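## Task

Pick up the small yellow sponge on the counter and set it down on the desk in the opposite half of the room; the robot must neither fall over nor finish leaning, or the task counts as failed.

## Robot and tools

ROBOT. TidyBot++: a mobile base 0.54 m long, 0.50 m wide, 0.38 m high on four powered casters, carrying one seven-joint arm with a two-finger gripper. The shoulder sits 0.12 m ahead of the base centre, 0.68 m above the floor. Segments: upper arm 0.42 m, forearm 0.31 m, hand 0.31 m to the reported hand point. Cameras: base_camera (fixed on the base, looking forward and down) and wrist_camera (looks along the hand). The arm starts folded, hand pointing down, wrist up to 0.08 m ahead of the base front. Objects may occasionally be nudged by something else.

FRAMES. Base frame: origin on the floor below the base centre, x forward, y left, z up, metres. hand_pose is reported here: the point between the finger pads; its z axis runs out along the fingers, the fingers close along its y axis. Odometry frame is the base frame as it was at scene start; base_odometry reports x, y and heading (rad, left positive, -3.142 to 3.142) from wheel turns only, so slip counts as travel and drift of a few cm builds up. base_tilt is in degrees, forward and right positive.

move. One action per call. Action keys: "base", "joints", "target", optional "speeds"; plus "cameras" and "blocking" which are not part of the action. Motions begin together.
- base: an object with any of translate_m (forward +, -2 to 2 m), strafe_m (left +, -2 to 2 m), rotate_rad (counter-clockwise from above +, -6.3 to 6.3 rad). These are offsets relative to the base's pose when the command starts (measured from the last reported state). Times out after 14 s.
- joints: absolute targets by name. joint_1_rad any angle (turns arm about vertical; positive is clockwise from above, opposite to heading). joint_2_rad -2.249 to 2.249 (shoulder, 0 = upper arm straight up, positive leans forward). joint_3_rad any angle. joint_4_rad -2.579 to 2.579 (elbow, 0 straight; with joint_3 at 3.14 negative bends forward). joint_5_rad any angle. joint_6_rad -2.099 to 2.099 (wrist). joint_7_rad any angle (hand roll; hand down, positive counter-clockwise from above; at 1.57 fingers open left/right). gripper_pos 0 (open, ~85 mm gap) to 1 (closed); gap about 85*(1-gripper_pos) mm. Unbounded joints take the short way; send steps under half a turn to go further. Done tolerances: ±0.039 for joints 1-4, ±0.095 for 5-7, ±0.03 gripper.
- target: one list of seven numbers [x, y, z, qw, qx, qy, qz], an absolute hand pose in the base frame, metres then quaternion. With target, joints may contain only gripper_pos. Unreachable poses are not refused: the arm may wander up to 10 s and end in time_out.
- speeds: caps for this action: translate_m/strafe_m 0.05-0.5 m/s (give only one when both are used), rotate_rad 0.1-1.57 rad/s.
- blocking: true (default) waits until everything rests; false returns in about 0.5 s while motion continues. A later move replaces targets only for what it names.
- cameras: list of base_camera, wrist_camera or all; [] for none.
Unknown keys make a call invalid; out-of-range values get it refused, and then later calls in the same reply are skipped, as they are after an uncommanded stop.

wait(seconds 0-10, cameras) returns state and images without commanding anything. stop(cameras) brakes all running motions. zoom_image(camera, region [x0,y0,x1,y1] in pixels, max 504x504) enlarges the latest image of that camera. read_manual gives licence texts only. finished_scene(scene 1 or 2) ends the scene irrevocably; the goal must hold without the robot. Scene 1 is practice and can be skipped.

RESULTS. base_status, joint_status, hand_status: done, moving, off_target (rested away from target, may still push), stopped, contact_stop, time_out, not_followed (a check withheld targets: "joint command not followed" for self-collision with a "cause:", "pose unreachable" for a target), torque_fault, limit_stop_at_motor_heat. hand_target is where the hand would be with all joints on target. motor_effort is % of max with peak in brackets. on_its_own lists uncommanded behaviour. Motor temperatures per arm joint; MOTOR HOT at 60 °C, over-temperature fault at 75 °C. "ARM HIT" means a hard hit on the base or arm itself. The pictures line lists image order.

TIPS. After a target, correct position by adding (wanted - hand_pose) to the last target; to hold still, resend hand_target, not hand_pose. Loads make the arm sag; don't command a loaded joint to its read angle. When lowering an object, hand_pose stops dropping when it touches the surface. A straight-down hand reaches at most about 0.94 m high, only near the base. The arm ignores obstacles and keeps pushing; the base never checks the arm against itself.

AVOID. Driving or turning while the arm is caught above about 0.6 m, horizontal pushes on a raised hand, reaching far out from folded over nearby furniture, or swinging a stretched arm sideways: all can tip the robot. Back away to right a lean. Avoid drops, releasing moving objects, slams, hard pushes, excessive grip force on resting objects, and torque faults (limits 104.5 N m joints 1-4, 51.3 N m joints 5-7), which stop the arm for 10 s. Thinking time advances the simulation.

Each tool is called after "Call:" as name([rows], argument=value, ...), one row to a line, values as JSON.

## Session

Call:
move()

Scene clock: 0.00 s.
Motor temperatures (°C): [37 33 33 35 44 48 45]
base_odometry: x=+0.000 y=+0.000 heading=+0.000
base_tilt: forward=+0.2 right=-0.5
base_status: not commanded
joint_positions: joint_1_rad=+0.008 joint_2_rad=-0.375 joint_3_rad=+3.105 joint_4_rad=-2.507 joint_5_rad=-0.001 joint_6_rad=-0.869 joint_7_rad=+1.533 gripper_pos=+0.000
joint_status: not commanded
motor_effort: joint_1_rad=+0 joint_2_rad=-1 joint_3_rad=+0 joint_4_rad=+14 joint_5_rad=+1 joint_6_rad=+1 joint_7_rad=+0
hand_pose: x=+0.2740 y=+0.0044 z=+0.5975 quat_wxyz=(+0.004, +0.998, -0.006, +0.070) (m; base frame)
hand_target: x=+0.2743 y=+0.0044 z=+0.5977 quat_wxyz=(+0.004, +0.997, -0.006, +0.071) (m; base frame)
hand_status: not commanded
pictures: base_camera, wrist_camera

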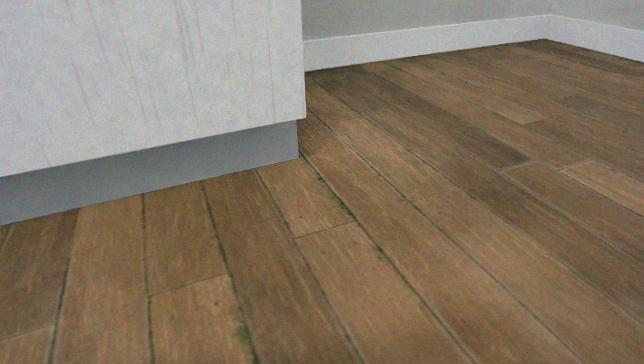

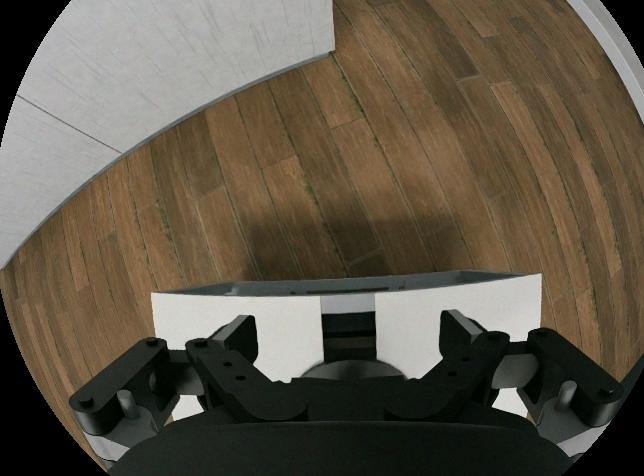

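Call:
move(joints={"joint_1_rad": 0.0, "joint_2_rad": -0.6, "joint_3_rad": 3.14, "joint_4_rad": -1.6, "joint_5_rad": 0.0, "joint_6_rad": -0.9, "joint_7_rad": 1.57})

Scene clock: 3.50 s.
Motor temperatures (°C): [37 33 33 35 44 48 45]
move: done
base_odometry: x=+0.000 y=+0.000 heading=+0.000
base_tilt: forward=+0.2 right=-0.5
base_status: not commanded
joint_positions: joint_1_rad=+0.008 joint_2_rad=-0.589 joint_3_rad=+3.114 joint_4_rad=-1.609 joint_5_rad=-0.001 joint_6_rad=-0.869 joint_7_rad=+1.533 gripper_pos=+0.000
joint_status: all done
motor_effort: joint_1_rad=+0(1) joint_2_rad=+2(5) joint_3_rad=+0(1) joint_4_rad=+18(21) joint_5_rad=+0(1) joint_6_rad=+8(8) joint_7_rad=+1(2)
hand_pose: x=+0.4483 y=+0.0126 z=+1.0983 quat_wxyz=(-0.009, +0.810, -0.005, +0.586) (m; base frame)
hand_target: x=+0.4405 y=+0.0021 z=+1.0983 quat_wxyz=(+0.000, +0.813, +0.000, +0.582) (m; base frame)
hand_status: not commanded
pictures: base_camera, wrist_camera
camera_calibration:
wrist_camera: T_world_to_cam=[[0.0288189, -0.997316, -0.0673059, 0.0801513], [-0.327576, 0.0541926, -0.943269, 1.23551], [0.944385, 0.0492318, -0.325135, 0.0696625], [0, 0, 0, 1]] pos_world=[0.336624, 0.00955132, 1.19346]

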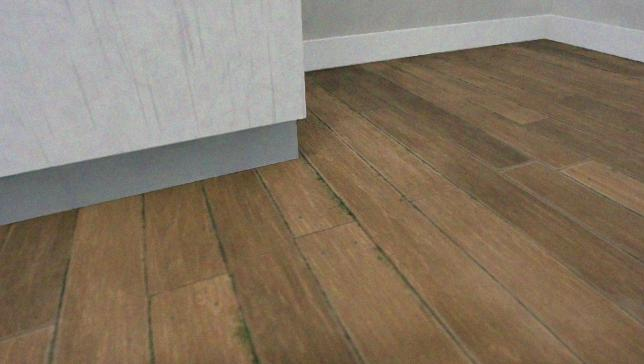

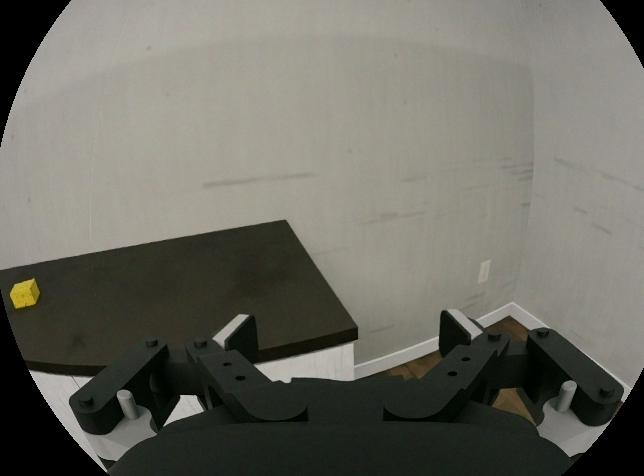

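Call:
move(joints={"joint_1_rad": -0.7})

Call:
move(joints={"joint_1_rad": -1.9}, cameras=["wrist_camera"])

Call:
move(joints={"joint_1_rad": -3.1}, cameras=["wrist_camera"])

Call:
move(joints={"joint_1_rad": -4.3}, cameras=["wrist_camera"])

Scene clock: 5.73 s.
Motor temperatures (°C): [37 33 33 35 44 48 45]
move: done
base_odometry: x=+0.000 y=+0.000 heading=+0.000
base_tilt: forward=+0.2 right=-0.6
base_status: not commanded
joint_positions: joint_1_rad=-0.683 joint_2_rad=-0.589 joint_3_rad=+3.117 joint_4_rad=-1.609 joint_5_rad=-0.001 joint_6_rad=-0.869 joint_7_rad=+1.533 gripper_pos=+0.000
joint_status: all done
motor_effort: joint_1_rad=+0(1) joint_2_rad=+1(2) joint_3_rad=+0(1) joint_4_rad=+19(19) joint_5_rad=+0(1) joint_6_rad=+8(8) joint_7_rad=+0(1)
hand_pose: x=+0.3655 y=+0.2188 z=+1.0983 quat_wxyz=(-0.207, +0.765, +0.269, +0.548) (m; base frame)
hand_target: x=+0.3635 y=+0.2088 z=+1.0983 quat_wxyz=(-0.200, +0.764, +0.279, +0.546) (m; base frame)
hand_status: not commanded
pictures: base_camera, wrist_camera
camera_calibration:
wrist_camera: T_world_to_cam=[[0.656555, -0.751159, -0.0685277, 0.00625123], [-0.288014, -0.165695, -0.943182, 1.23084], [0.697125, 0.638988, -0.325132, 0.0991173], [0, 0, 0, 1]] pos_world=[0.281297, 0.145304, 1.19356]

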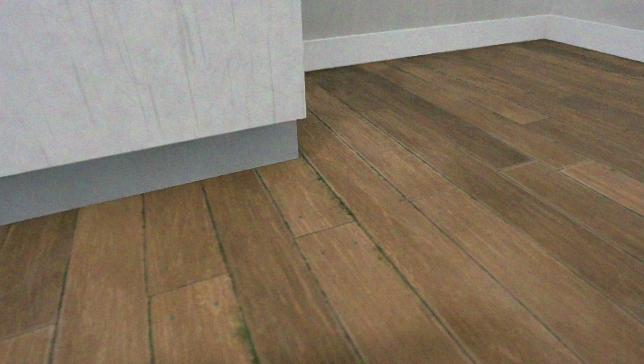

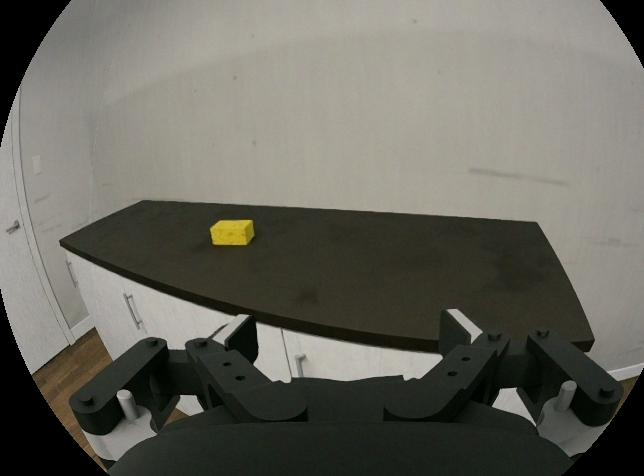

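Scene clock: 8.20 s.
Motor temperatures (°C): [37 33 33 35 44 48 45]
move: done
base_odometry: x=+0.000 y=+0.000 heading=+0.000
base_tilt: forward=+0.3 right=-0.5
base_status: not commanded
joint_positions: joint_1_rad=-1.883 joint_2_rad=-0.589 joint_3_rad=+3.117 joint_4_rad=-1.609 joint_5_rad=-0.001 joint_6_rad=-0.869 joint_7_rad=+1.533 gripper_pos=+0.000
joint_status: all done
motor_effort: joint_1_rad=+0(1) joint_2_rad=+2(2) joint_3_rad=+1(1) joint_4_rad=+18(19) joint_5_rad=+0(1) joint_6_rad=+8(8) joint_7_rad=+1(1)
hand_pose: x=+0.0048 y=+0.3092 z=+1.0983 quat_wxyz=(-0.480, +0.480, +0.653, +0.335) (m; base frame)
hand_target: x=+0.0130 y=+0.3035 z=+1.0983 quat_wxyz=(-0.473, +0.473, +0.662, +0.338) (m; base frame)
hand_status: not commanded
pictures: wrist_camera
camera_calibration:
wrist_camera: T_world_to_cam=[[0.938226, 0.339083, -0.0689529, -0.0269198], [0.0494371, -0.328587, -0.943179, 1.19066], [-0.342473, 0.881506, -0.325052, 0.222758], [0, 0, 0, 1]] pos_world=[0.0426825, 0.204001, 1.19356]

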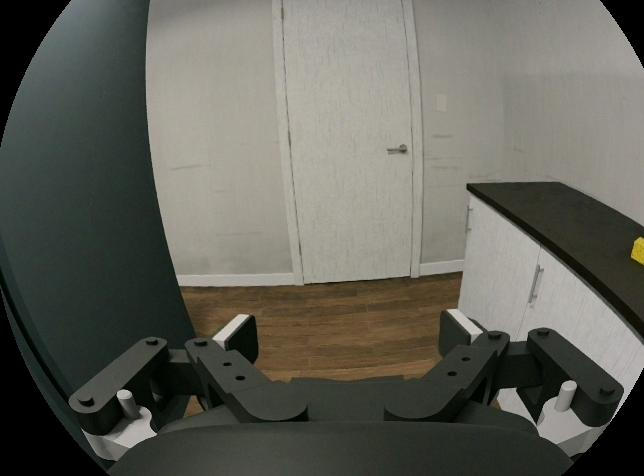

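Scene clock: 10.67 s.
Motor temperatures (°C): [37 33 33 35 44 48 45]
move: done
base_odometry: x=+0.000 y=+0.000 heading=+0.000
base_tilt: forward=+0.2 right=-0.6
base_status: not commanded
joint_positions: joint_1_rad=-3.083 joint_2_rad=-0.589 joint_3_rad=+3.118 joint_4_rad=-1.609 joint_5_rad=-0.001 joint_6_rad=-0.869 joint_7_rad=+1.533 gripper_pos=+0.000
joint_status: all done
motor_effort: joint_1_rad=+0(1) joint_2_rad=+1(2) joint_3_rad=+0(1) joint_4_rad=+19(20) joint_5_rad=+0(1) joint_6_rad=+8(8) joint_7_rad=+0(1)
hand_pose: x=-0.2105 y=+0.0057 z=+1.0983 quat_wxyz=(-0.586, +0.027, +0.810, +0.005) (m; base frame)
hand_target: x=-0.2023 y=+0.0112 z=+1.0983 quat_wxyz=(-0.582, +0.016, +0.813, +0.012) (m; base frame)
hand_status: not commanded
pictures: wrist_camera
camera_calibration:
wrist_camera: T_world_to_cam=[[0.0241935, 0.997316, -0.0690994, 0.0818726], [0.324129, -0.0732112, -0.943176, 1.15797], [-0.945703, 0.000421592, -0.325031, 0.294549], [0, 0, 0, 1]] pos_world=[-0.0987548, 0.00299899, 1.19356]

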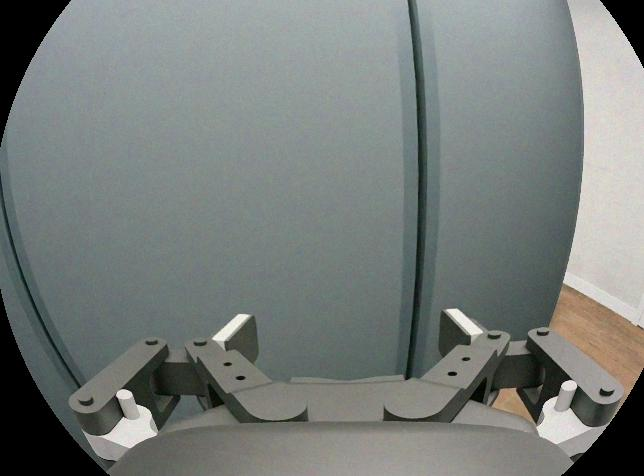

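Scene clock: 13.13 s.
Motor temperatures (°C): [37 33 33 35 44 48 45]
move: done
base_odometry: x=+0.000 y=+0.000 heading=+0.000
base_tilt: forward=+0.2 right=-0.6
base_status: not commanded
joint_positions: joint_1_rad=-4.283 joint_2_rad=-0.589 joint_3_rad=+3.118 joint_4_rad=-1.609 joint_5_rad=-0.001 joint_6_rad=-0.869 joint_7_rad=+1.533 gripper_pos=+0.000
joint_status: all done
motor_effort: joint_1_rad=+0(1) joint_2_rad=+1(2) joint_3_rad=+0(1) joint_4_rad=+19(19) joint_5_rad=+0(1) joint_6_rad=+8(8) joint_7_rad=+1(1)
hand_pose: x=-0.0058 y=-0.3050 z=+1.0983 quat_wxyz=(-0.487, -0.435, +0.684, -0.326) (m; base frame)
hand_target: x=-0.0079 y=-0.2954 z=+1.0983 quat_wxyz=(-0.487, -0.446, +0.680, -0.319) (m; base frame)
hand_status: not commanded
pictures: wrist_camera
camera_calibration:
wrist_camera: T_world_to_cam=[[-0.920699, 0.384091, -0.0691935, 0.194363], [0.185824, 0.275528, -0.943161, 1.17442], [-0.343195, -0.881226, -0.325052, 0.222873], [0, 0, 0, 1]] pos_world=[0.0372027, -0.201837, 1.19356]

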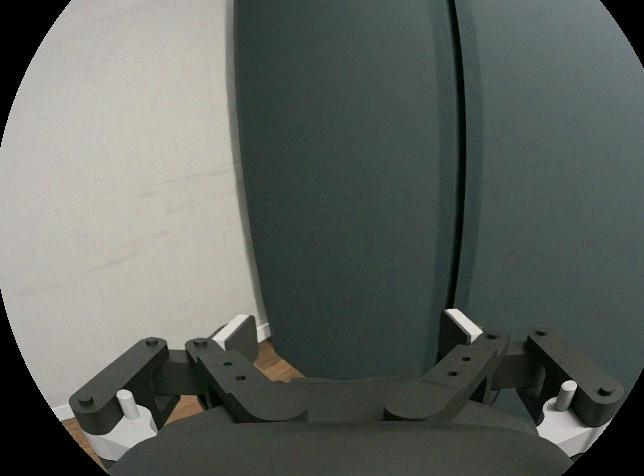

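Call:
move(joints={"joint_1_rad": -0.85})

Scene clock: 20.63 s.
Motor temperatures (°C): [37 33 33 35 44 48 45]
move: done
base_odometry: x=+0.000 y=+0.000 heading=+0.000
base_tilt: forward=+0.2 right=-0.5
base_status: not commanded
joint_positions: joint_1_rad=-7.116 joint_2_rad=-0.589 joint_3_rad=+3.118 joint_4_rad=-1.609 joint_5_rad=-0.001 joint_6_rad=-0.869 joint_7_rad=+1.533 gripper_pos=+0.000
joint_status: all done
motor_effort: joint_1_rad=+0(1) joint_2_rad=+2(2) joint_3_rad=+0(1) joint_4_rad=+19(19) joint_5_rad=+0(1) joint_6_rad=+8(8) joint_7_rad=+1(1)
hand_pose: x=+0.3306 y=+0.2527 z=+1.0983 quat_wxyz=(+0.248, -0.743, -0.325, -0.531) (m; base frame)
hand_target: x=+0.3296 y=+0.2430 z=+1.0983 quat_wxyz=(+0.240, -0.741, -0.336, -0.530) (m; base frame)
hand_status: not commanded
pictures: base_camera, wrist_camera
camera_calibration:
wrist_camera: T_world_to_cam=[[0.760548, -0.64557, -0.0693265, -0.0055617], [-0.260826, -0.205997, -0.943152, 1.22756], [0.594589, 0.735394, -0.325052, 0.111287], [0, 0, 0, 1]] pos_world=[0.258239, 0.167442, 1.19356]

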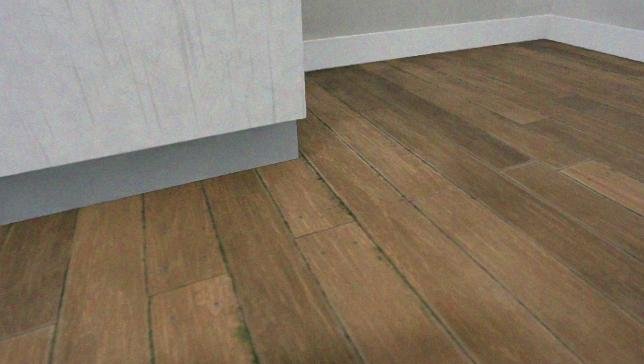

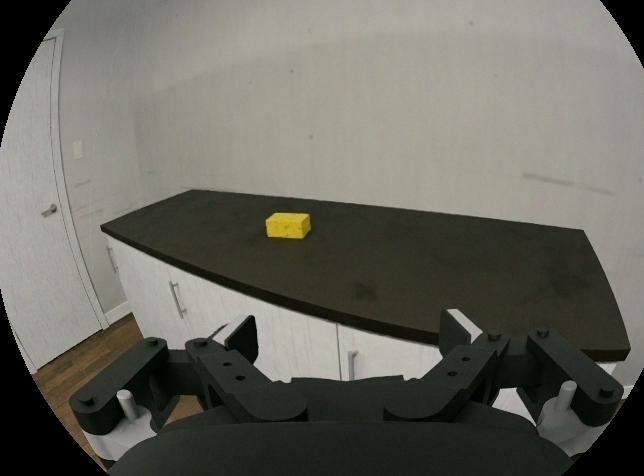

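Call:
zoom_image(camera="wrist_camera", region=[230, 180, 350, 270])

Scaled by 4.200.

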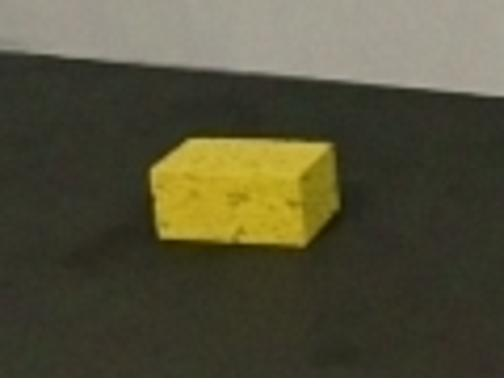

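Call:
move(base={"translate_m": -0.127, "strafe_m": 0.649, "rotate_rad": 0.358}, joints={"joint_1_rad": 0.0})

Scene clock: 27.97 s.
Motor temperatures (°C): [37 33 33 35 44 48 45]
move: done
base_odometry: x=-0.127 y=+0.649 heading=+0.359
base_tilt: forward=+0.2 right=-0.5
base_status: done
joint_positions: joint_1_rad=-6.300 joint_2_rad=-0.597 joint_3_rad=+3.130 joint_4_rad=-1.609 joint_5_rad=-0.001 joint_6_rad=-0.869 joint_7_rad=+1.533 gripper_pos=+0.000
joint_status: all done
motor_effort: joint_1_rad=+0(1) joint_2_rad=+2(4) joint_3_rad=+0(2) joint_4_rad=+18(19) joint_5_rad=+0(1) joint_6_rad=+8(8) joint_7_rad=+1(1)
hand_pose: x=+0.4452 y=+0.0127 z=+1.1010 quat_wxyz=(+0.017, -0.808, +0.003, -0.589) (m; base frame)
hand_target: x=+0.4405 y=+0.0022 z=+1.0983 quat_wxyz=(+0.000, -0.813, +0.000, -0.582) (m; base frame)
hand_status: not commanded
pictures: base_camera, wrist_camera
camera_calibration:
wrist_camera: T_world_to_cam=[[0.0412182, -0.996261, -0.0759248, 0.084544], [-0.321169, 0.0587457, -0.945198, 1.23629], [0.946125, 0.0633441, -0.317546, 0.0642221], [0, 0, 0, 1]] pos_world=[0.332812, 0.00753289, 1.19536]

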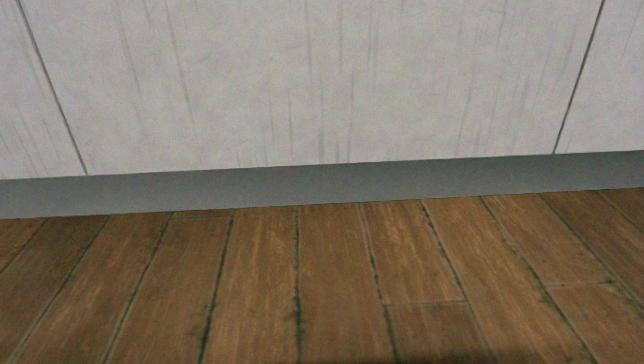

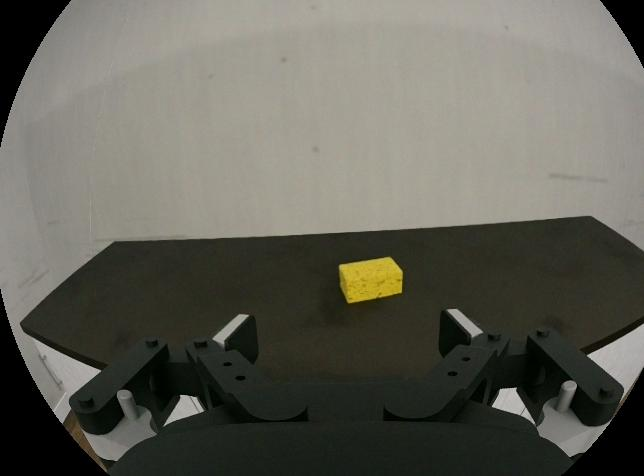

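Call:
zoom_image(camera="wrist_camera", region=[310, 230, 430, 320])

Scaled by 4.200.

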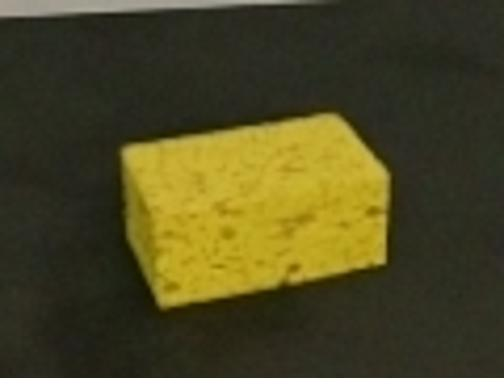

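Call:
move(base={"translate_m": 0.28, "strafe_m": 0.1}, speeds={"translate_m": 0.25})

Call:
move(joints={"joint_1_rad": -0.026, "joint_2_rad": 0.45, "joint_3_rad": 3.14, "joint_4_rad": -0.60, "joint_5_rad": 0.47, "joint_6_rad": -1.94, "joint_7_rad": 0.42})

Scene clock: 39.80 s.
Motor temperatures (°C): [37 33 33 35 44 48 44]
move: done
base_odometry: x=+0.100 y=+0.841 heading=+0.359
base_tilt: forward=+0.2 right=-0.5
base_status: done
joint_positions: joint_1_rad=-6.300 joint_2_rad=-0.596 joint_3_rad=+3.130 joint_4_rad=-1.608 joint_5_rad=-0.001 joint_6_rad=-0.869 joint_7_rad=+1.533 gripper_pos=+0.000
joint_status: not commanded
motor_effort: joint_1_rad=+0(0) joint_2_rad=+2(6) joint_3_rad=+0(2) joint_4_rad=+19(20) joint_5_rad=-1(1) joint_6_rad=+8(8) joint_7_rad=+1(1)
hand_pose: x=+0.4453 y=+0.0127 z=+1.1013 quat_wxyz=(+0.016, -0.808, +0.003, -0.589) (m; base frame)
hand_target: x=+0.4405 y=+0.0022 z=+1.0983 quat_wxyz=(+0.000, -0.813, +0.000, -0.582) (m; base frame)
hand_status: not commanded
pictures: base_camera, wrist_camera
camera_calibration:
wrist_camera: T_world_to_cam=[[0.0411233, -0.996261, -0.0759771, 0.0845495], [-0.320778, 0.0588515, -0.945324, 1.23654], [0.946261, 0.0632467, -0.317159, 0.0636889], [0, 0, 0, 1]] pos_world=[0.332912, 0.00743296, 1.19556]

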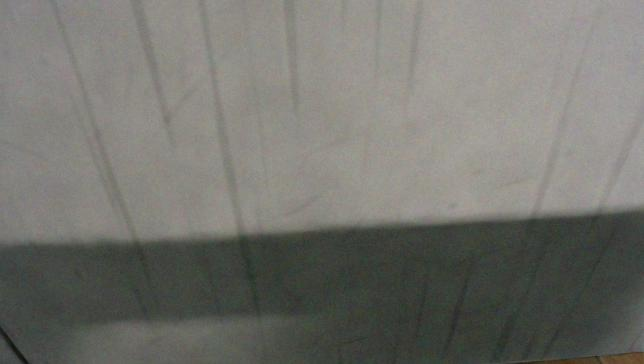

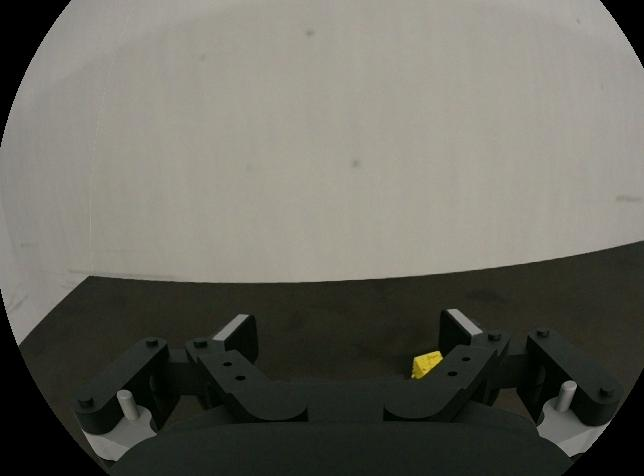

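Scene clock: 42.50 s.
Motor temperatures (°C): [37 33 33 35 44 48 44]
move: done
base_odometry: x=+0.100 y=+0.841 heading=+0.359
base_tilt: forward=+0.3 right=-0.5
base_status: not commanded
joint_positions: joint_1_rad=-6.300 joint_2_rad=+0.435 joint_3_rad=+3.130 joint_4_rad=-0.613 joint_5_rad=+0.403 joint_6_rad=-1.882 joint_7_rad=+0.488 gripper_pos=+0.000
joint_status: all done
motor_effort: joint_1_rad=+0(1) joint_2_rad=-32(34) joint_3_rad=+1(1) joint_4_rad=+15(19) joint_5_rad=+3(4) joint_6_rad=+2(9) joint_7_rad=+1(2)
hand_pose: x=+0.6249 y=-0.1025 z=+0.9360 quat_wxyz=(-0.099, -0.801, +0.561, -0.183) (m; base frame)
hand_target: x=+0.6095 y=-0.1169 z=+0.9365 quat_wxyz=(-0.134, -0.767, +0.601, -0.178) (m; base frame)
hand_status: not commanded
pictures: base_camera, wrist_camera
camera_calibration:
wrist_camera: T_world_to_cam=[[-0.937951, -0.333, -0.0967433, 0.649198], [-0.272366, 0.880128, -0.388833, 0.677757], [0.214628, -0.338357, -0.916215, 0.825471], [0, 0, 0, 1]] pos_world=[0.616345, -0.101027, 1.08265]

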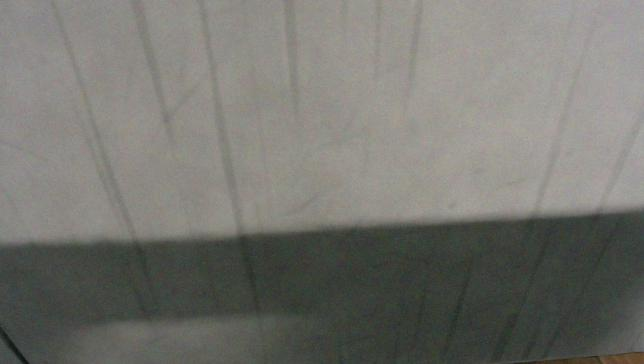

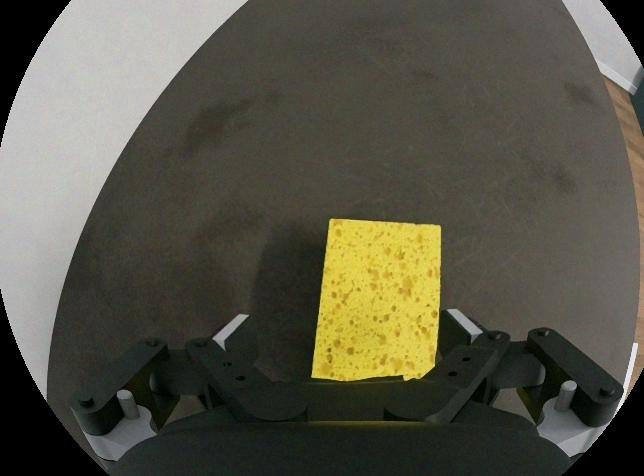

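Call:
move(joints={"joint_1_rad": -0.005, "joint_2_rad": 0.465, "joint_3_rad": 3.15, "joint_4_rad": -0.658, "joint_5_rad": 0.51, "joint_6_rad": -1.933, "joint_7_rad": 0.347})

Scene clock: 46.43 s.
Motor temperatures (°C): [37 33 33 35 44 48 44]
move: done
base_odometry: x=+0.100 y=+0.841 heading=+0.359
base_tilt: forward=+0.2 right=-0.6
base_status: not commanded
joint_positions: joint_1_rad=-6.297 joint_2_rad=+0.447 joint_3_rad=+3.130 joint_4_rad=-0.652 joint_5_rad=+0.445 joint_6_rad=-1.884 joint_7_rad=+0.412 gripper_pos=+0.000
joint_status: all done
motor_effort: joint_1_rad=+0(1) joint_2_rad=-33(34) joint_3_rad=+0(1) joint_4_rad=+15(16) joint_5_rad=+3(4) joint_6_rad=+1(2) joint_7_rad=+0(2)
hand_pose: x=+0.6197 y=-0.1152 z=+0.9220 quat_wxyz=(-0.124, -0.775, +0.594, -0.177) (m; base frame)
hand_target: x=+0.6014 y=-0.1411 z=+0.9176 quat_wxyz=(-0.168, -0.733, +0.637, -0.168) (m; base frame)
hand_status: not commanded
pictures: base_camera, wrist_camera
camera_calibration:
wrist_camera: T_world_to_cam=[[-0.966594, -0.247145, -0.0679417, 0.639866], [-0.199356, 0.891513, -0.406769, 0.654636], [0.161102, -0.379636, -0.911001, 0.833008], [0, 0, 0, 1]] pos_world=[0.614797, -0.109238, 1.06863]

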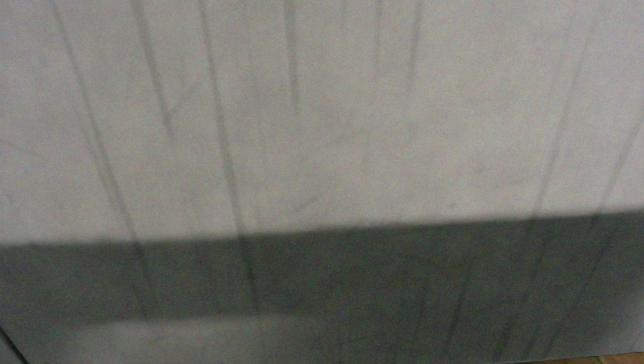

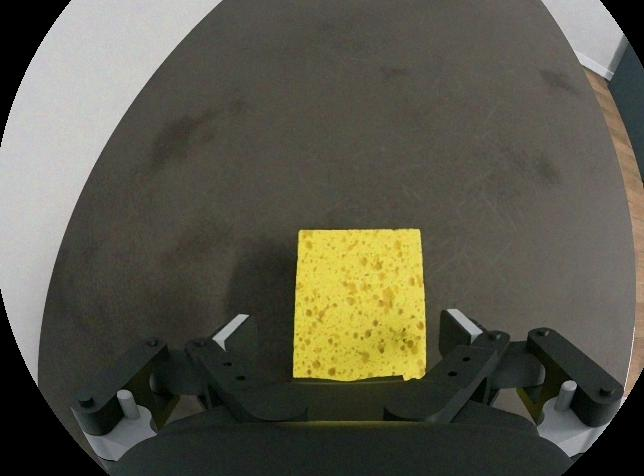

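Call:
move(joints={"joint_1_rad": 0.016, "joint_2_rad": 0.4386, "joint_3_rad": 3.15, "joint_4_rad": -0.754, "joint_5_rad": 0.503, "joint_6_rad": -1.879, "joint_7_rad": 0.327}, cameras=["wrist_camera"])

Scene clock: 50.07 s.
Motor temperatures (°C): [37 33 33 35 44 48 44]
move: done
base_odometry: x=+0.100 y=+0.841 heading=+0.359
base_tilt: forward=+0.3 right=-0.6
base_status: not commanded
joint_positions: joint_1_rad=-6.283 joint_2_rad=+0.443 joint_3_rad=+3.130 joint_4_rad=-0.746 joint_5_rad=+0.445 joint_6_rad=-1.884 joint_7_rad=+0.394 gripper_pos=+0.000
joint_status: all done
motor_effort: joint_1_rad=+0(1) joint_2_rad=-33(34) joint_3_rad=+0(1) joint_4_rad=+14(16) joint_5_rad=+3(4) joint_6_rad=+1(2) joint_7_rad=+0(1)
hand_pose: x=+0.6029 y=-0.1225 z=+0.8946 quat_wxyz=(-0.151, -0.772, +0.600, -0.142) (m; base frame)
hand_target: x=+0.5947 y=-0.1522 z=+0.9027 quat_wxyz=(-0.174, -0.730, +0.640, -0.163) (m; base frame)
hand_status: not commanded
pictures: wrist_camera
camera_calibration:
wrist_camera: T_world_to_cam=[[-0.976066, -0.2171, 0.0127904, 0.557056], [-0.204788, 0.897731, -0.390054, 0.635786], [0.0731982, -0.383337, -0.920703, 0.869139], [0, 0, 0, 1]] pos_world=[0.610305, -0.116655, 1.04109]

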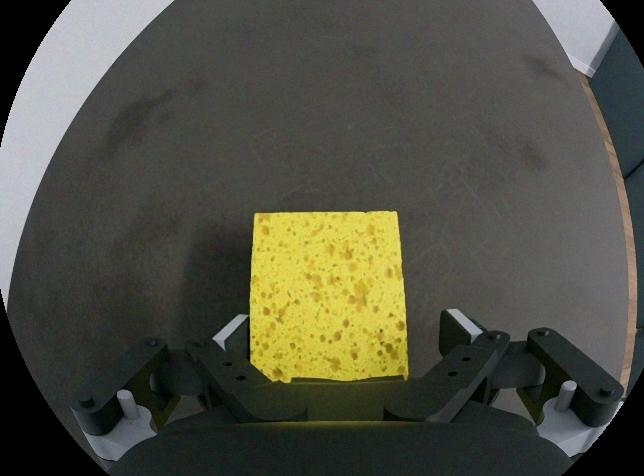

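Call:
move(joints={"joint_1_rad": 0.023, "joint_2_rad": 0.383, "joint_3_rad": 3.15, "joint_4_rad": -0.84, "joint_5_rad": 0.495, "joint_6_rad": -1.725, "joint_7_rad": 0.30}, cameras=["wrist_camera"])

Scene clock: 52.13 s.
Motor temperatures (°C): [37 33 33 35 44 48 44]
move: done
base_odometry: x=+0.100 y=+0.841 heading=+0.359
base_tilt: forward=+0.2 right=-0.5
base_status: not commanded
joint_positions: joint_1_rad=-6.277 joint_2_rad=+0.388 joint_3_rad=+3.130 joint_4_rad=-0.829 joint_5_rad=+0.445 joint_6_rad=-1.779 joint_7_rad=+0.366 gripper_pos=+0.000
joint_status: all done
motor_effort: joint_1_rad=+0(1) joint_2_rad=-32(34) joint_3_rad=+0(1) joint_4_rad=+15(16) joint_5_rad=+3(4) joint_6_rad=+1(1) joint_7_rad=+1(1)
hand_pose: x=+0.6082 y=-0.1287 z=+0.8993 quat_wxyz=(-0.133, -0.769, +0.600, -0.177) (m; base frame)
hand_target: x=+0.6145 y=-0.1594 z=+0.9087 quat_wxyz=(-0.140, -0.731, +0.633, -0.215) (m; base frame)
hand_status: not commanded
pictures: wrist_camera
camera_calibration:
wrist_camera: T_world_to_cam=[[-0.971672, -0.228737, -0.0594295, 0.621631], [-0.18389, 0.88972, -0.417832, 0.655504], [0.14845, -0.395068, -0.906578, 0.810731], [0, 0, 0, 1]] pos_world=[0.604209, -0.120731, 1.04582]

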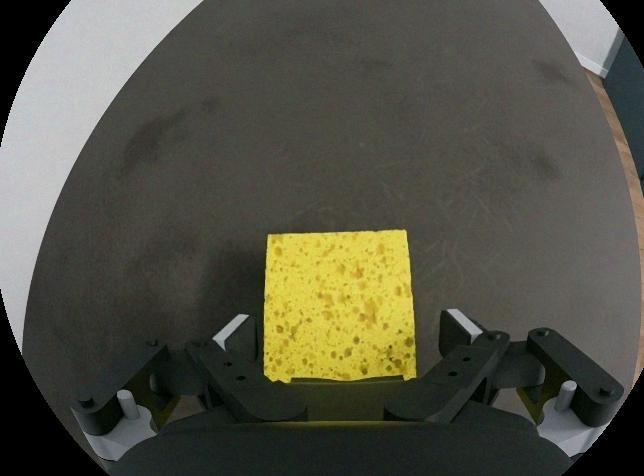

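Call:
move(joints={"joint_1_rad": 0.023, "joint_2_rad": 0.385, "joint_3_rad": 3.15, "joint_4_rad": -0.914, "joint_5_rad": 0.495, "joint_6_rad": -1.667, "joint_7_rad": 0.276}, cameras=["wrist_camera"])

Scene clock: 53.77 s.
Motor temperatures (°C): [37 33 33 35 44 48 44]
move: done
base_odometry: x=+0.100 y=+0.841 heading=+0.359
base_tilt: forward=+0.2 right=-0.6
base_status: not commanded
joint_positions: joint_1_rad=-6.277 joint_2_rad=+0.386 joint_3_rad=+3.130 joint_4_rad=-0.906 joint_5_rad=+0.445 joint_6_rad=-1.726 joint_7_rad=+0.342 gripper_pos=+0.000
joint_status: all done
motor_effort: joint_1_rad=+0(1) joint_2_rad=-32(34) joint_3_rad=+0(1) joint_4_rad=+16(17) joint_5_rad=+4(4) joint_6_rad=+1(2) joint_7_rad=+0(1)
hand_pose: x=+0.6100 y=-0.1299 z=+0.8775 quat_wxyz=(-0.139, -0.770, +0.599, -0.172) (m; base frame)
hand_target: x=+0.6197 y=-0.1607 z=+0.8858 quat_wxyz=(-0.145, -0.734, +0.629, -0.212) (m; base frame)
hand_status: not commanded
pictures: wrist_camera
camera_calibration:
wrist_camera: T_world_to_cam=[[-0.972452, -0.229175, -0.0426059, 0.607418], [-0.190852, 0.887724, -0.418954, 0.65273], [0.133836, -0.399281, -0.907008, 0.79897], [0, 0, 0, 1]] pos_world=[0.608329, -0.121225, 1.02401]

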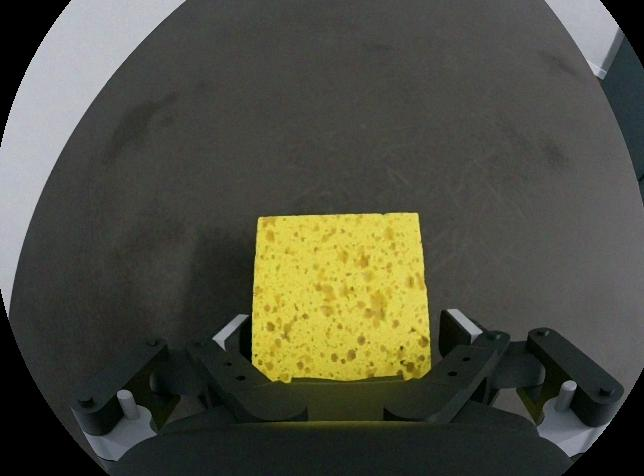

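Call:
zoom_image(camera="wrist_camera", region=[190, 200, 490, 440])

Scaled by 1.680.

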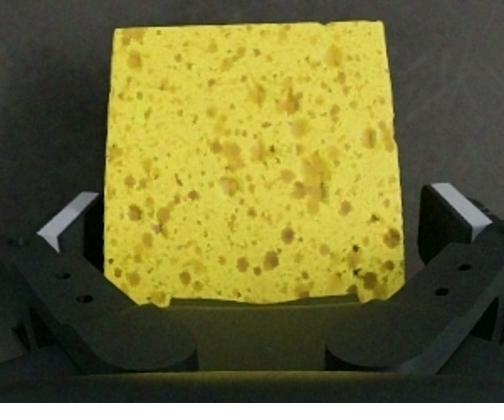

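Call:
move(joints={"joint_1_rad": 0.023, "joint_2_rad": 0.385, "joint_3_rad": 3.15, "joint_4_rad": -0.943, "joint_5_rad": 0.495, "joint_6_rad": -1.63, "joint_7_rad": 0.266}, cameras=["wrist_camera"])

Call:
zoom_image(camera="wrist_camera", region=[190, 200, 490, 440])

Scene clock: 56.27 s.
Motor temperatures (°C): [37 33 33 35 44 48 44]
move: done
base_odometry: x=+0.100 y=+0.841 heading=+0.359
base_tilt: forward=+0.3 right=-0.6
base_status: not commanded
joint_positions: joint_1_rad=-6.277 joint_2_rad=+0.385 joint_3_rad=+3.130 joint_4_rad=-0.936 joint_5_rad=+0.445 joint_6_rad=-1.686 joint_7_rad=+0.331 gripper_pos=+0.000
joint_status: all done
motor_effort: joint_1_rad=+0(1) joint_2_rad=-32(34) joint_3_rad=+0(1) joint_4_rad=+17(17) joint_5_rad=+4(5) joint_6_rad=+1(1) joint_7_rad=+1(1)
hand_pose: x=+0.6164 y=-0.1305 z=+0.8697 quat_wxyz=(-0.136, -0.770, +0.597, -0.179) (m; base frame)
hand_target: x=+0.6254 y=-0.1614 z=+0.8778 quat_wxyz=(-0.143, -0.735, +0.626, -0.216) (m; base frame)
hand_status: not commanded
pictures: wrist_camera
camera_calibration:
wrist_camera: T_world_to_cam=[[-0.970286, -0.235925, -0.0537106, 0.620636], [-0.191701, 0.885, -0.424295, 0.656127], [0.147636, -0.401391, -0.90393, 0.779368], [0, 0, 0, 1]] pos_world=[0.612912, -0.121417, 1.01622]

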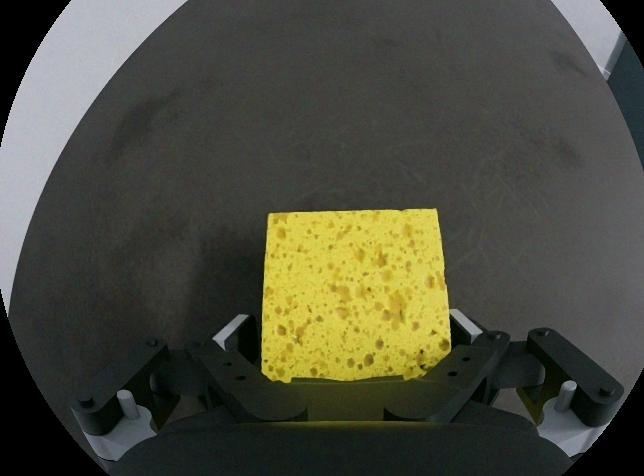

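Scaled by 1.680.

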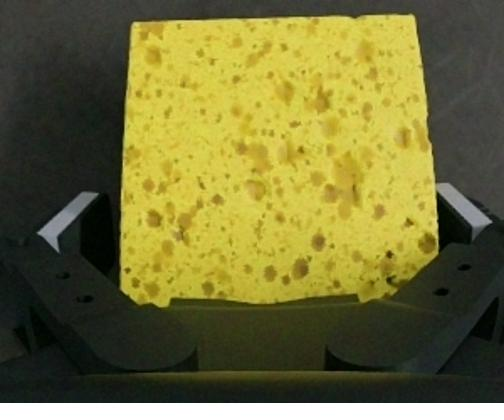

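Call:
move(joints={"joint_2_rad": 0.378, "joint_4_rad": -0.957}, cameras=["wrist_camera"])

Call:
zoom_image(camera="wrist_camera", region=[190, 200, 490, 440])

Scene clock: 57.83 s.
Motor temperatures (°C): [37 33 33 35 44 48 44]
move: done
base_odometry: x=+0.100 y=+0.841 heading=+0.359
base_tilt: forward=+0.2 right=-0.6
base_status: not commanded
joint_positions: joint_1_rad=-6.277 joint_2_rad=+0.382 joint_3_rad=+3.130 joint_4_rad=-0.949 joint_5_rad=+0.445 joint_6_rad=-1.686 joint_7_rad=+0.331 gripper_pos=+0.000
joint_status: all done
motor_effort: joint_1_rad=+0(0) joint_2_rad=-31(33) joint_3_rad=+0(0) joint_4_rad=+16(17) joint_5_rad=+4(4) joint_6_rad=+1(1) joint_7_rad=+1(1)
hand_pose: x=+0.6132 y=-0.1305 z=+0.8667 quat_wxyz=(-0.140, -0.771, +0.596, -0.175) (m; base frame)
hand_target: x=+0.6213 y=-0.1613 z=+0.8764 quat_wxyz=(-0.145, -0.736, +0.626, -0.214) (m; base frame)
hand_status: not commanded
pictures: wrist_camera
camera_calibration:
wrist_camera: T_world_to_cam=[[-0.970758, -0.236017, -0.0438687, 0.609167], [-0.19606, 0.88493, -0.422444, 0.65522], [0.138525, -0.40149, -0.905327, 0.783914], [0, 0, 0, 1]] pos_world=[0.611224, -0.121317, 1.01322]

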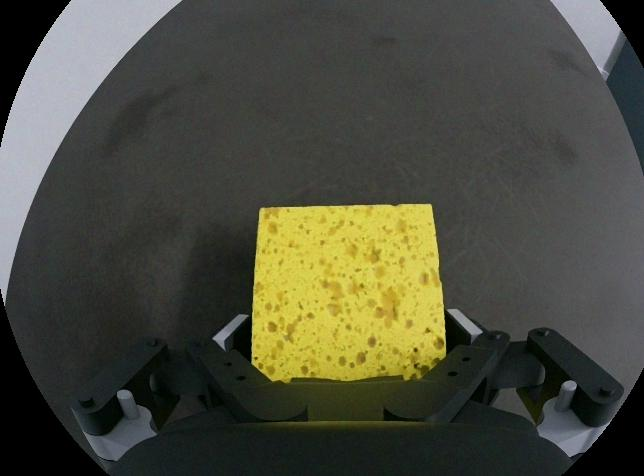

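Scaled by 1.680.

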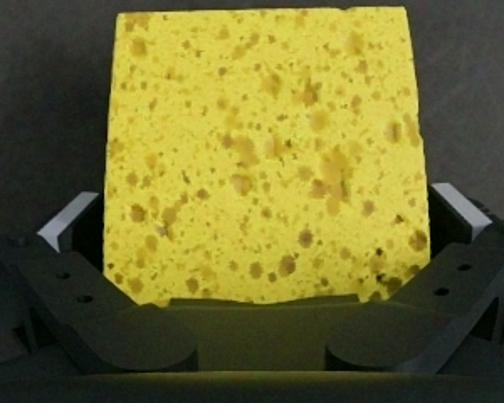

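Call:
move(joints={"gripper_pos": 0.2}, cameras=["wrist_camera"])

Scene clock: 58.87 s.
Motor temperatures (°C): [37 33 33 35 44 48 44]
move: done
base_odometry: x=+0.100 y=+0.841 heading=+0.359
base_tilt: forward=+0.2 right=-0.6
base_status: not commanded
joint_positions: joint_1_rad=-6.277 joint_2_rad=+0.374 joint_3_rad=+3.130 joint_4_rad=-0.949 joint_5_rad=+0.445 joint_6_rad=-1.682 joint_7_rad=+0.331 gripper_pos=+0.200
joint_status: all done
motor_effort: joint_1_rad=+0(1) joint_2_rad=-31(32) joint_3_rad=+1(1) joint_4_rad=+15(16) joint_5_rad=+4(4) joint_6_rad=+1(1) joint_7_rad=+0(1)
hand_pose: x=+0.6130 y=-0.1306 z=+0.8706 quat_wxyz=(-0.136, -0.771, +0.596, -0.179) (m; base frame)
hand_target: x=+0.6213 y=-0.1613 z=+0.8764 quat_wxyz=(-0.145, -0.736, +0.626, -0.214) (m; base frame)
hand_status: not commanded
pictures: wrist_camera
camera_calibration:
wrist_camera: T_world_to_cam=[[-0.969891, -0.23737, -0.0544694, 0.617546], [-0.192617, 0.884526, -0.424869, 0.656902], [0.149031, -0.401584, -0.903615, 0.779521], [0, 0, 0, 1]] pos_world=[0.609311, -0.121416, 1.01712]

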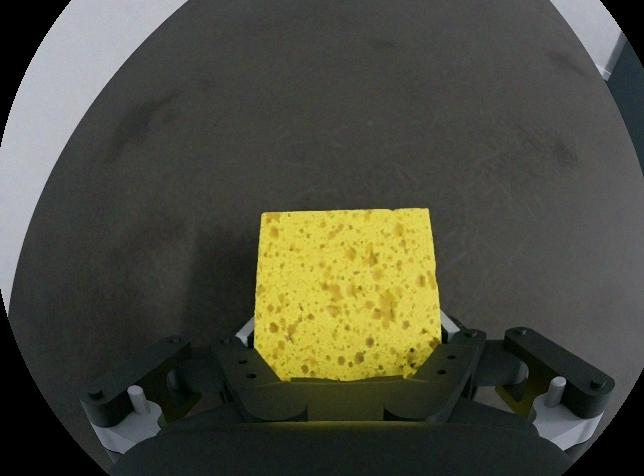

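Call:
move(joints={"gripper_pos": 0.3}, cameras=["wrist_camera"])

Scene clock: 59.60 s.
Motor temperatures (°C): [37 33 33 35 44 48 44]
move: done
base_odometry: x=+0.100 y=+0.841 heading=+0.359
base_tilt: forward=+0.2 right=-0.5
base_status: not commanded
joint_positions: joint_1_rad=-6.275 joint_2_rad=+0.371 joint_3_rad=+3.130 joint_4_rad=-0.949 joint_5_rad=+0.445 joint_6_rad=-1.682 joint_7_rad=+0.331 gripper_pos=+0.288
joint_status: all done
motor_effort: joint_1_rad=+1(2) joint_2_rad=-30(32) joint_3_rad=+1(2) joint_4_rad=+15(16) joint_5_rad=+4(4) joint_6_rad=+1(1) joint_7_rad=+1(1)
hand_pose: x=+0.6122 y=-0.1314 z=+0.8719 quat_wxyz=(-0.136, -0.770, +0.597, -0.180) (m; base frame)
hand_target: x=+0.6213 y=-0.1613 z=+0.8764 quat_wxyz=(-0.145, -0.736, +0.626, -0.214) (m; base frame)
hand_status: not commanded
pictures: wrist_camera
camera_calibration:
wrist_camera: T_world_to_cam=[[-0.970053, -0.236067, -0.0571818, 0.619401], [-0.190221, 0.884732, -0.425517, 0.65709], [0.151041, -0.401896, -0.903142, 0.778837], [0, 0, 0, 1]] pos_world=[0.608207, -0.122117, 1.01842]

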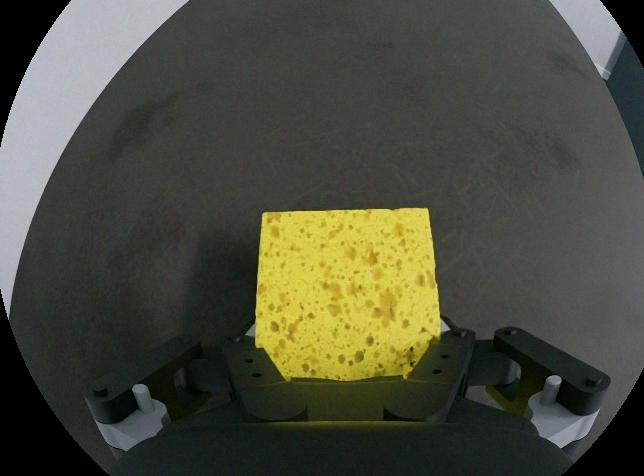

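Call:
move(joints={"gripper_pos": 0.38}, cameras=["wrist_camera"])

Scene clock: 60.27 s.
Motor temperatures (°C): [37 33 33 35 44 48 44]
move: off_target
base_odometry: x=+0.100 y=+0.841 heading=+0.359
base_tilt: forward=+0.3 right=-0.6
base_status: not commanded
joint_positions: joint_1_rad=-6.275 joint_2_rad=+0.370 joint_3_rad=+3.130 joint_4_rad=-0.950 joint_5_rad=+0.445 joint_6_rad=-1.682 joint_7_rad=+0.331 gripper_pos=+0.311
joint_status: gripper_pos off_target (ended at +0.311, target +0.380)
motor_effort: joint_1_rad=+0(2) joint_2_rad=-30(32) joint_3_rad=+0(2) joint_4_rad=+15(16) joint_5_rad=+4(4) joint_6_rad=+1(1) joint_7_rad=+1(1)
hand_pose: x=+0.6119 y=-0.1317 z=+0.8724 quat_wxyz=(-0.135, -0.770, +0.597, -0.181) (m; base frame)
hand_target: x=+0.6213 y=-0.1613 z=+0.8764 quat_wxyz=(-0.145, -0.736, +0.626, -0.214) (m; base frame)
hand_status: not commanded
pictures: wrist_camera
camera_calibration:
wrist_camera: T_world_to_cam=[[-0.970172, -0.235367, -0.0580336, 0.61987], [-0.189212, 0.884878, -0.425663, 0.657073], [0.15154, -0.401986, -0.903019, 0.778674], [0, 0, 0, 1]] pos_world=[0.607707, -0.122517, 1.01882]

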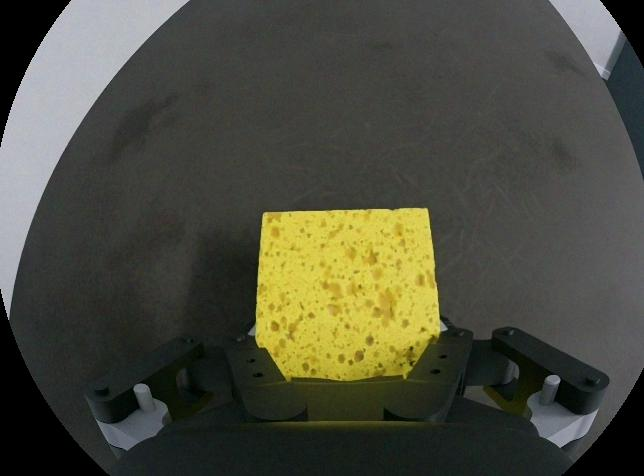

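Call:
move(joints={"gripper_pos": 0.45}, cameras=[])

Call:
move(joints={"joint_1_rad": 0.02, "joint_2_rad": 0.40, "joint_3_rad": 3.15, "joint_4_rad": -0.75, "joint_5_rad": 0.5, "joint_6_rad": -1.85, "joint_7_rad": 0.33}, cameras=["wrist_camera"])

Scene clock: 61.10 s.
Motor temperatures (°C): [37 33 33 35 44 48 44]
move: off_target
base_odometry: x=+0.100 y=+0.841 heading=+0.359
base_tilt: forward=+0.3 right=-0.6
base_status: not commanded
joint_positions: joint_1_rad=-6.275 joint_2_rad=+0.370 joint_3_rad=+3.130 joint_4_rad=-0.950 joint_5_rad=+0.445 joint_6_rad=-1.682 joint_7_rad=+0.331 gripper_pos=+0.311
joint_status: gripper_pos off_target (ended at +0.311, target +0.450)
motor_effort: joint_1_rad=+0(1) joint_2_rad=-30(31) joint_3_rad=+0(0) joint_4_rad=+15(15) joint_5_rad=+4(4) joint_6_rad=+1(1) joint_7_rad=+0(1)
hand_pose: x=+0.6119 y=-0.1317 z=+0.8724 quat_wxyz=(-0.135, -0.770, +0.597, -0.181) (m; base frame)
hand_target: x=+0.6213 y=-0.1613 z=+0.8764 quat_wxyz=(-0.145, -0.736, +0.626, -0.214) (m; base frame)
hand_status: not commanded
pictures: none
No camera images: "cameras" was empty.

Scene clock: 62.30 s.
Motor temperatures (°C): [37 33 33 35 44 48 44]
move: done
base_odometry: x=+0.100 y=+0.841 heading=+0.359
base_tilt: forward=+0.1 right=-0.5
base_status: not commanded
joint_positions: joint_1_rad=-6.275 joint_2_rad=+0.380 joint_3_rad=+3.130 joint_4_rad=-0.762 joint_5_rad=+0.445 joint_6_rad=-1.795 joint_7_rad=+0.331 gripper_pos=+0.311
joint_status: all done
motor_effort: joint_1_rad=+0(1) joint_2_rad=-31(34) joint_3_rad=+0(1) joint_4_rad=+16(17) joint_5_rad=+4(5) joint_6_rad=+2(2) joint_7_rad=+1(1)
hand_pose: x=+0.6121 y=-0.1294 z=+0.9246 quat_wxyz=(-0.111, -0.750, +0.621, -0.201) (m; base frame)
hand_target: x=+0.5948 y=-0.1546 z=+0.9233 quat_wxyz=(-0.153, -0.728, +0.641, -0.190) (m; base frame)
hand_status: not commanded
pictures: wrist_camera
camera_calibration:
wrist_camera: T_world_to_cam=[[-0.972827, -0.18856, -0.134362, 0.701889], [-0.115918, 0.898994, -0.422341, 0.631162], [0.200428, -0.39529, -0.896423, 0.791578], [0, 0, 0, 1]] pos_world=[0.597326, -0.122159, 1.07046]

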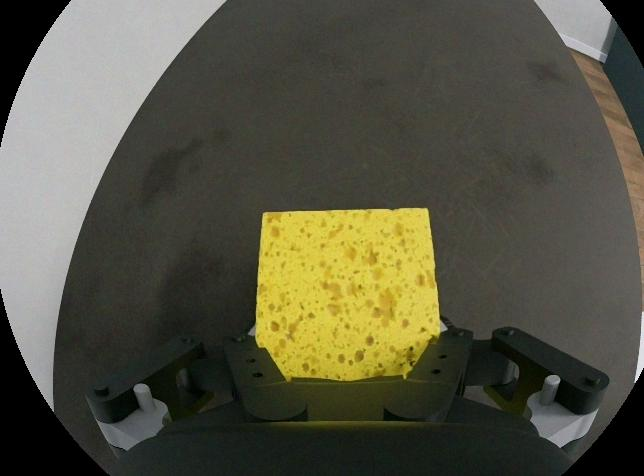

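Call:
move(base={"translate_m": -0.35}, speeds={"translate_m": 0.3}, cameras=[])

Call:
move(base={"rotate_rad": 1.57}, joints={"joint_1_rad": 0.0, "joint_2_rad": -0.6, "joint_3_rad": 3.15, "joint_4_rad": -1.6, "joint_5_rad": 0.0, "joint_6_rad": -0.95, "joint_7_rad": 1.6})

Scene clock: 65.13 s.
Motor temperatures (°C): [37 33 33 35 44 48 44]
move: done
base_odometry: x=-0.228 y=+0.718 heading=+0.359
base_tilt: forward=+0.2 right=-0.6
base_status: done
joint_positions: joint_1_rad=-6.273 joint_2_rad=+0.390 joint_3_rad=+3.131 joint_4_rad=-0.761 joint_5_rad=+0.445 joint_6_rad=-1.800 joint_7_rad=+0.331 gripper_pos=+0.311
joint_status: not commanded
motor_effort: joint_1_rad=+0(2) joint_2_rad=-32(35) joint_3_rad=+0(1) joint_4_rad=+15(17) joint_5_rad=+3(4) joint_6_rad=+2(2) joint_7_rad=+0(1)
hand_pose: x=+0.6128 y=-0.1302 z=+0.9198 quat_wxyz=(-0.115, -0.750, +0.622, -0.196) (m; base frame)
hand_target: x=+0.5948 y=-0.1546 z=+0.9233 quat_wxyz=(-0.153, -0.728, +0.641, -0.190) (m; base frame)
hand_status: not commanded
pictures: none
No camera images: "cameras" was empty.

Scene clock: 67.80 s.
Motor temperatures (°C): [37 33 33 35 44 48 44]
move: done
base_odometry: x=-0.228 y=+0.718 heading=+1.928
base_tilt: forward=+0.2 right=-0.5
base_status: done
joint_positions: joint_1_rad=-6.277 joint_2_rad=-0.590 joint_3_rad=+3.135 joint_4_rad=-1.589 joint_5_rad=+0.065 joint_6_rad=-1.019 joint_7_rad=+1.532 gripper_pos=+0.311
joint_status: all done
motor_effort: joint_1_rad=+0(4) joint_2_rad=+2(34) joint_3_rad=+0(3) joint_4_rad=+18(19) joint_5_rad=+0(4) joint_6_rad=+8(8) joint_7_rad=+0(2)
hand_pose: x=+0.4295 y=-0.0145 z=+1.0675 quat_wxyz=(-0.024, -0.846, +0.016, -0.533) (m; base frame)
hand_target: x=+0.4352 y=-0.0028 z=+1.0838 quat_wxyz=(-0.008, -0.828, -0.008, -0.561) (m; base frame)
hand_status: not commanded
pictures: base_camera, wrist_camera
camera_calibration:
wrist_camera: T_world_to_cam=[[-0.0323747, -0.999143, -0.0257927, 0.0335895], [-0.442201, 0.037462, -0.896133, 1.20053], [0.896331, -0.0176065, -0.443035, 0.22425], [0, 0, 0, 1]] pos_world=[0.33096, -0.00746515, 1.17605]

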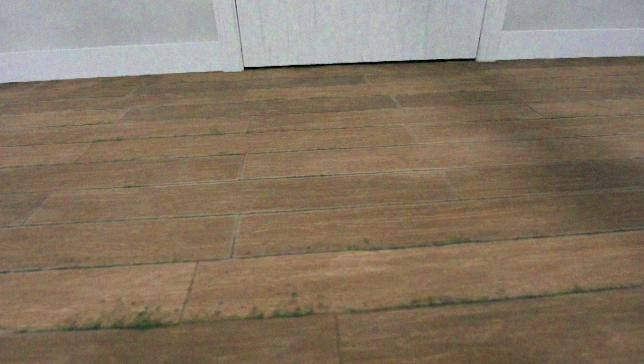

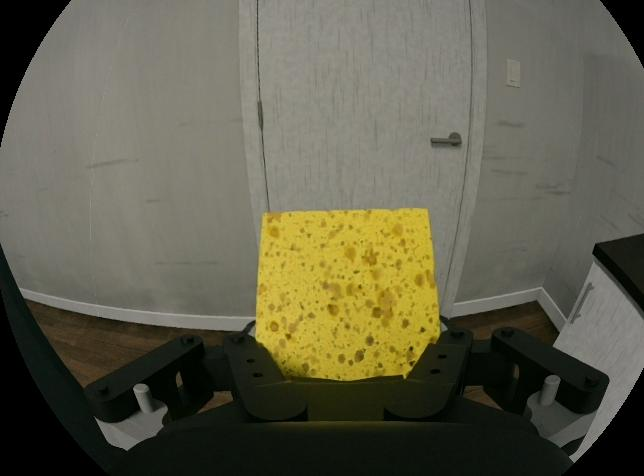

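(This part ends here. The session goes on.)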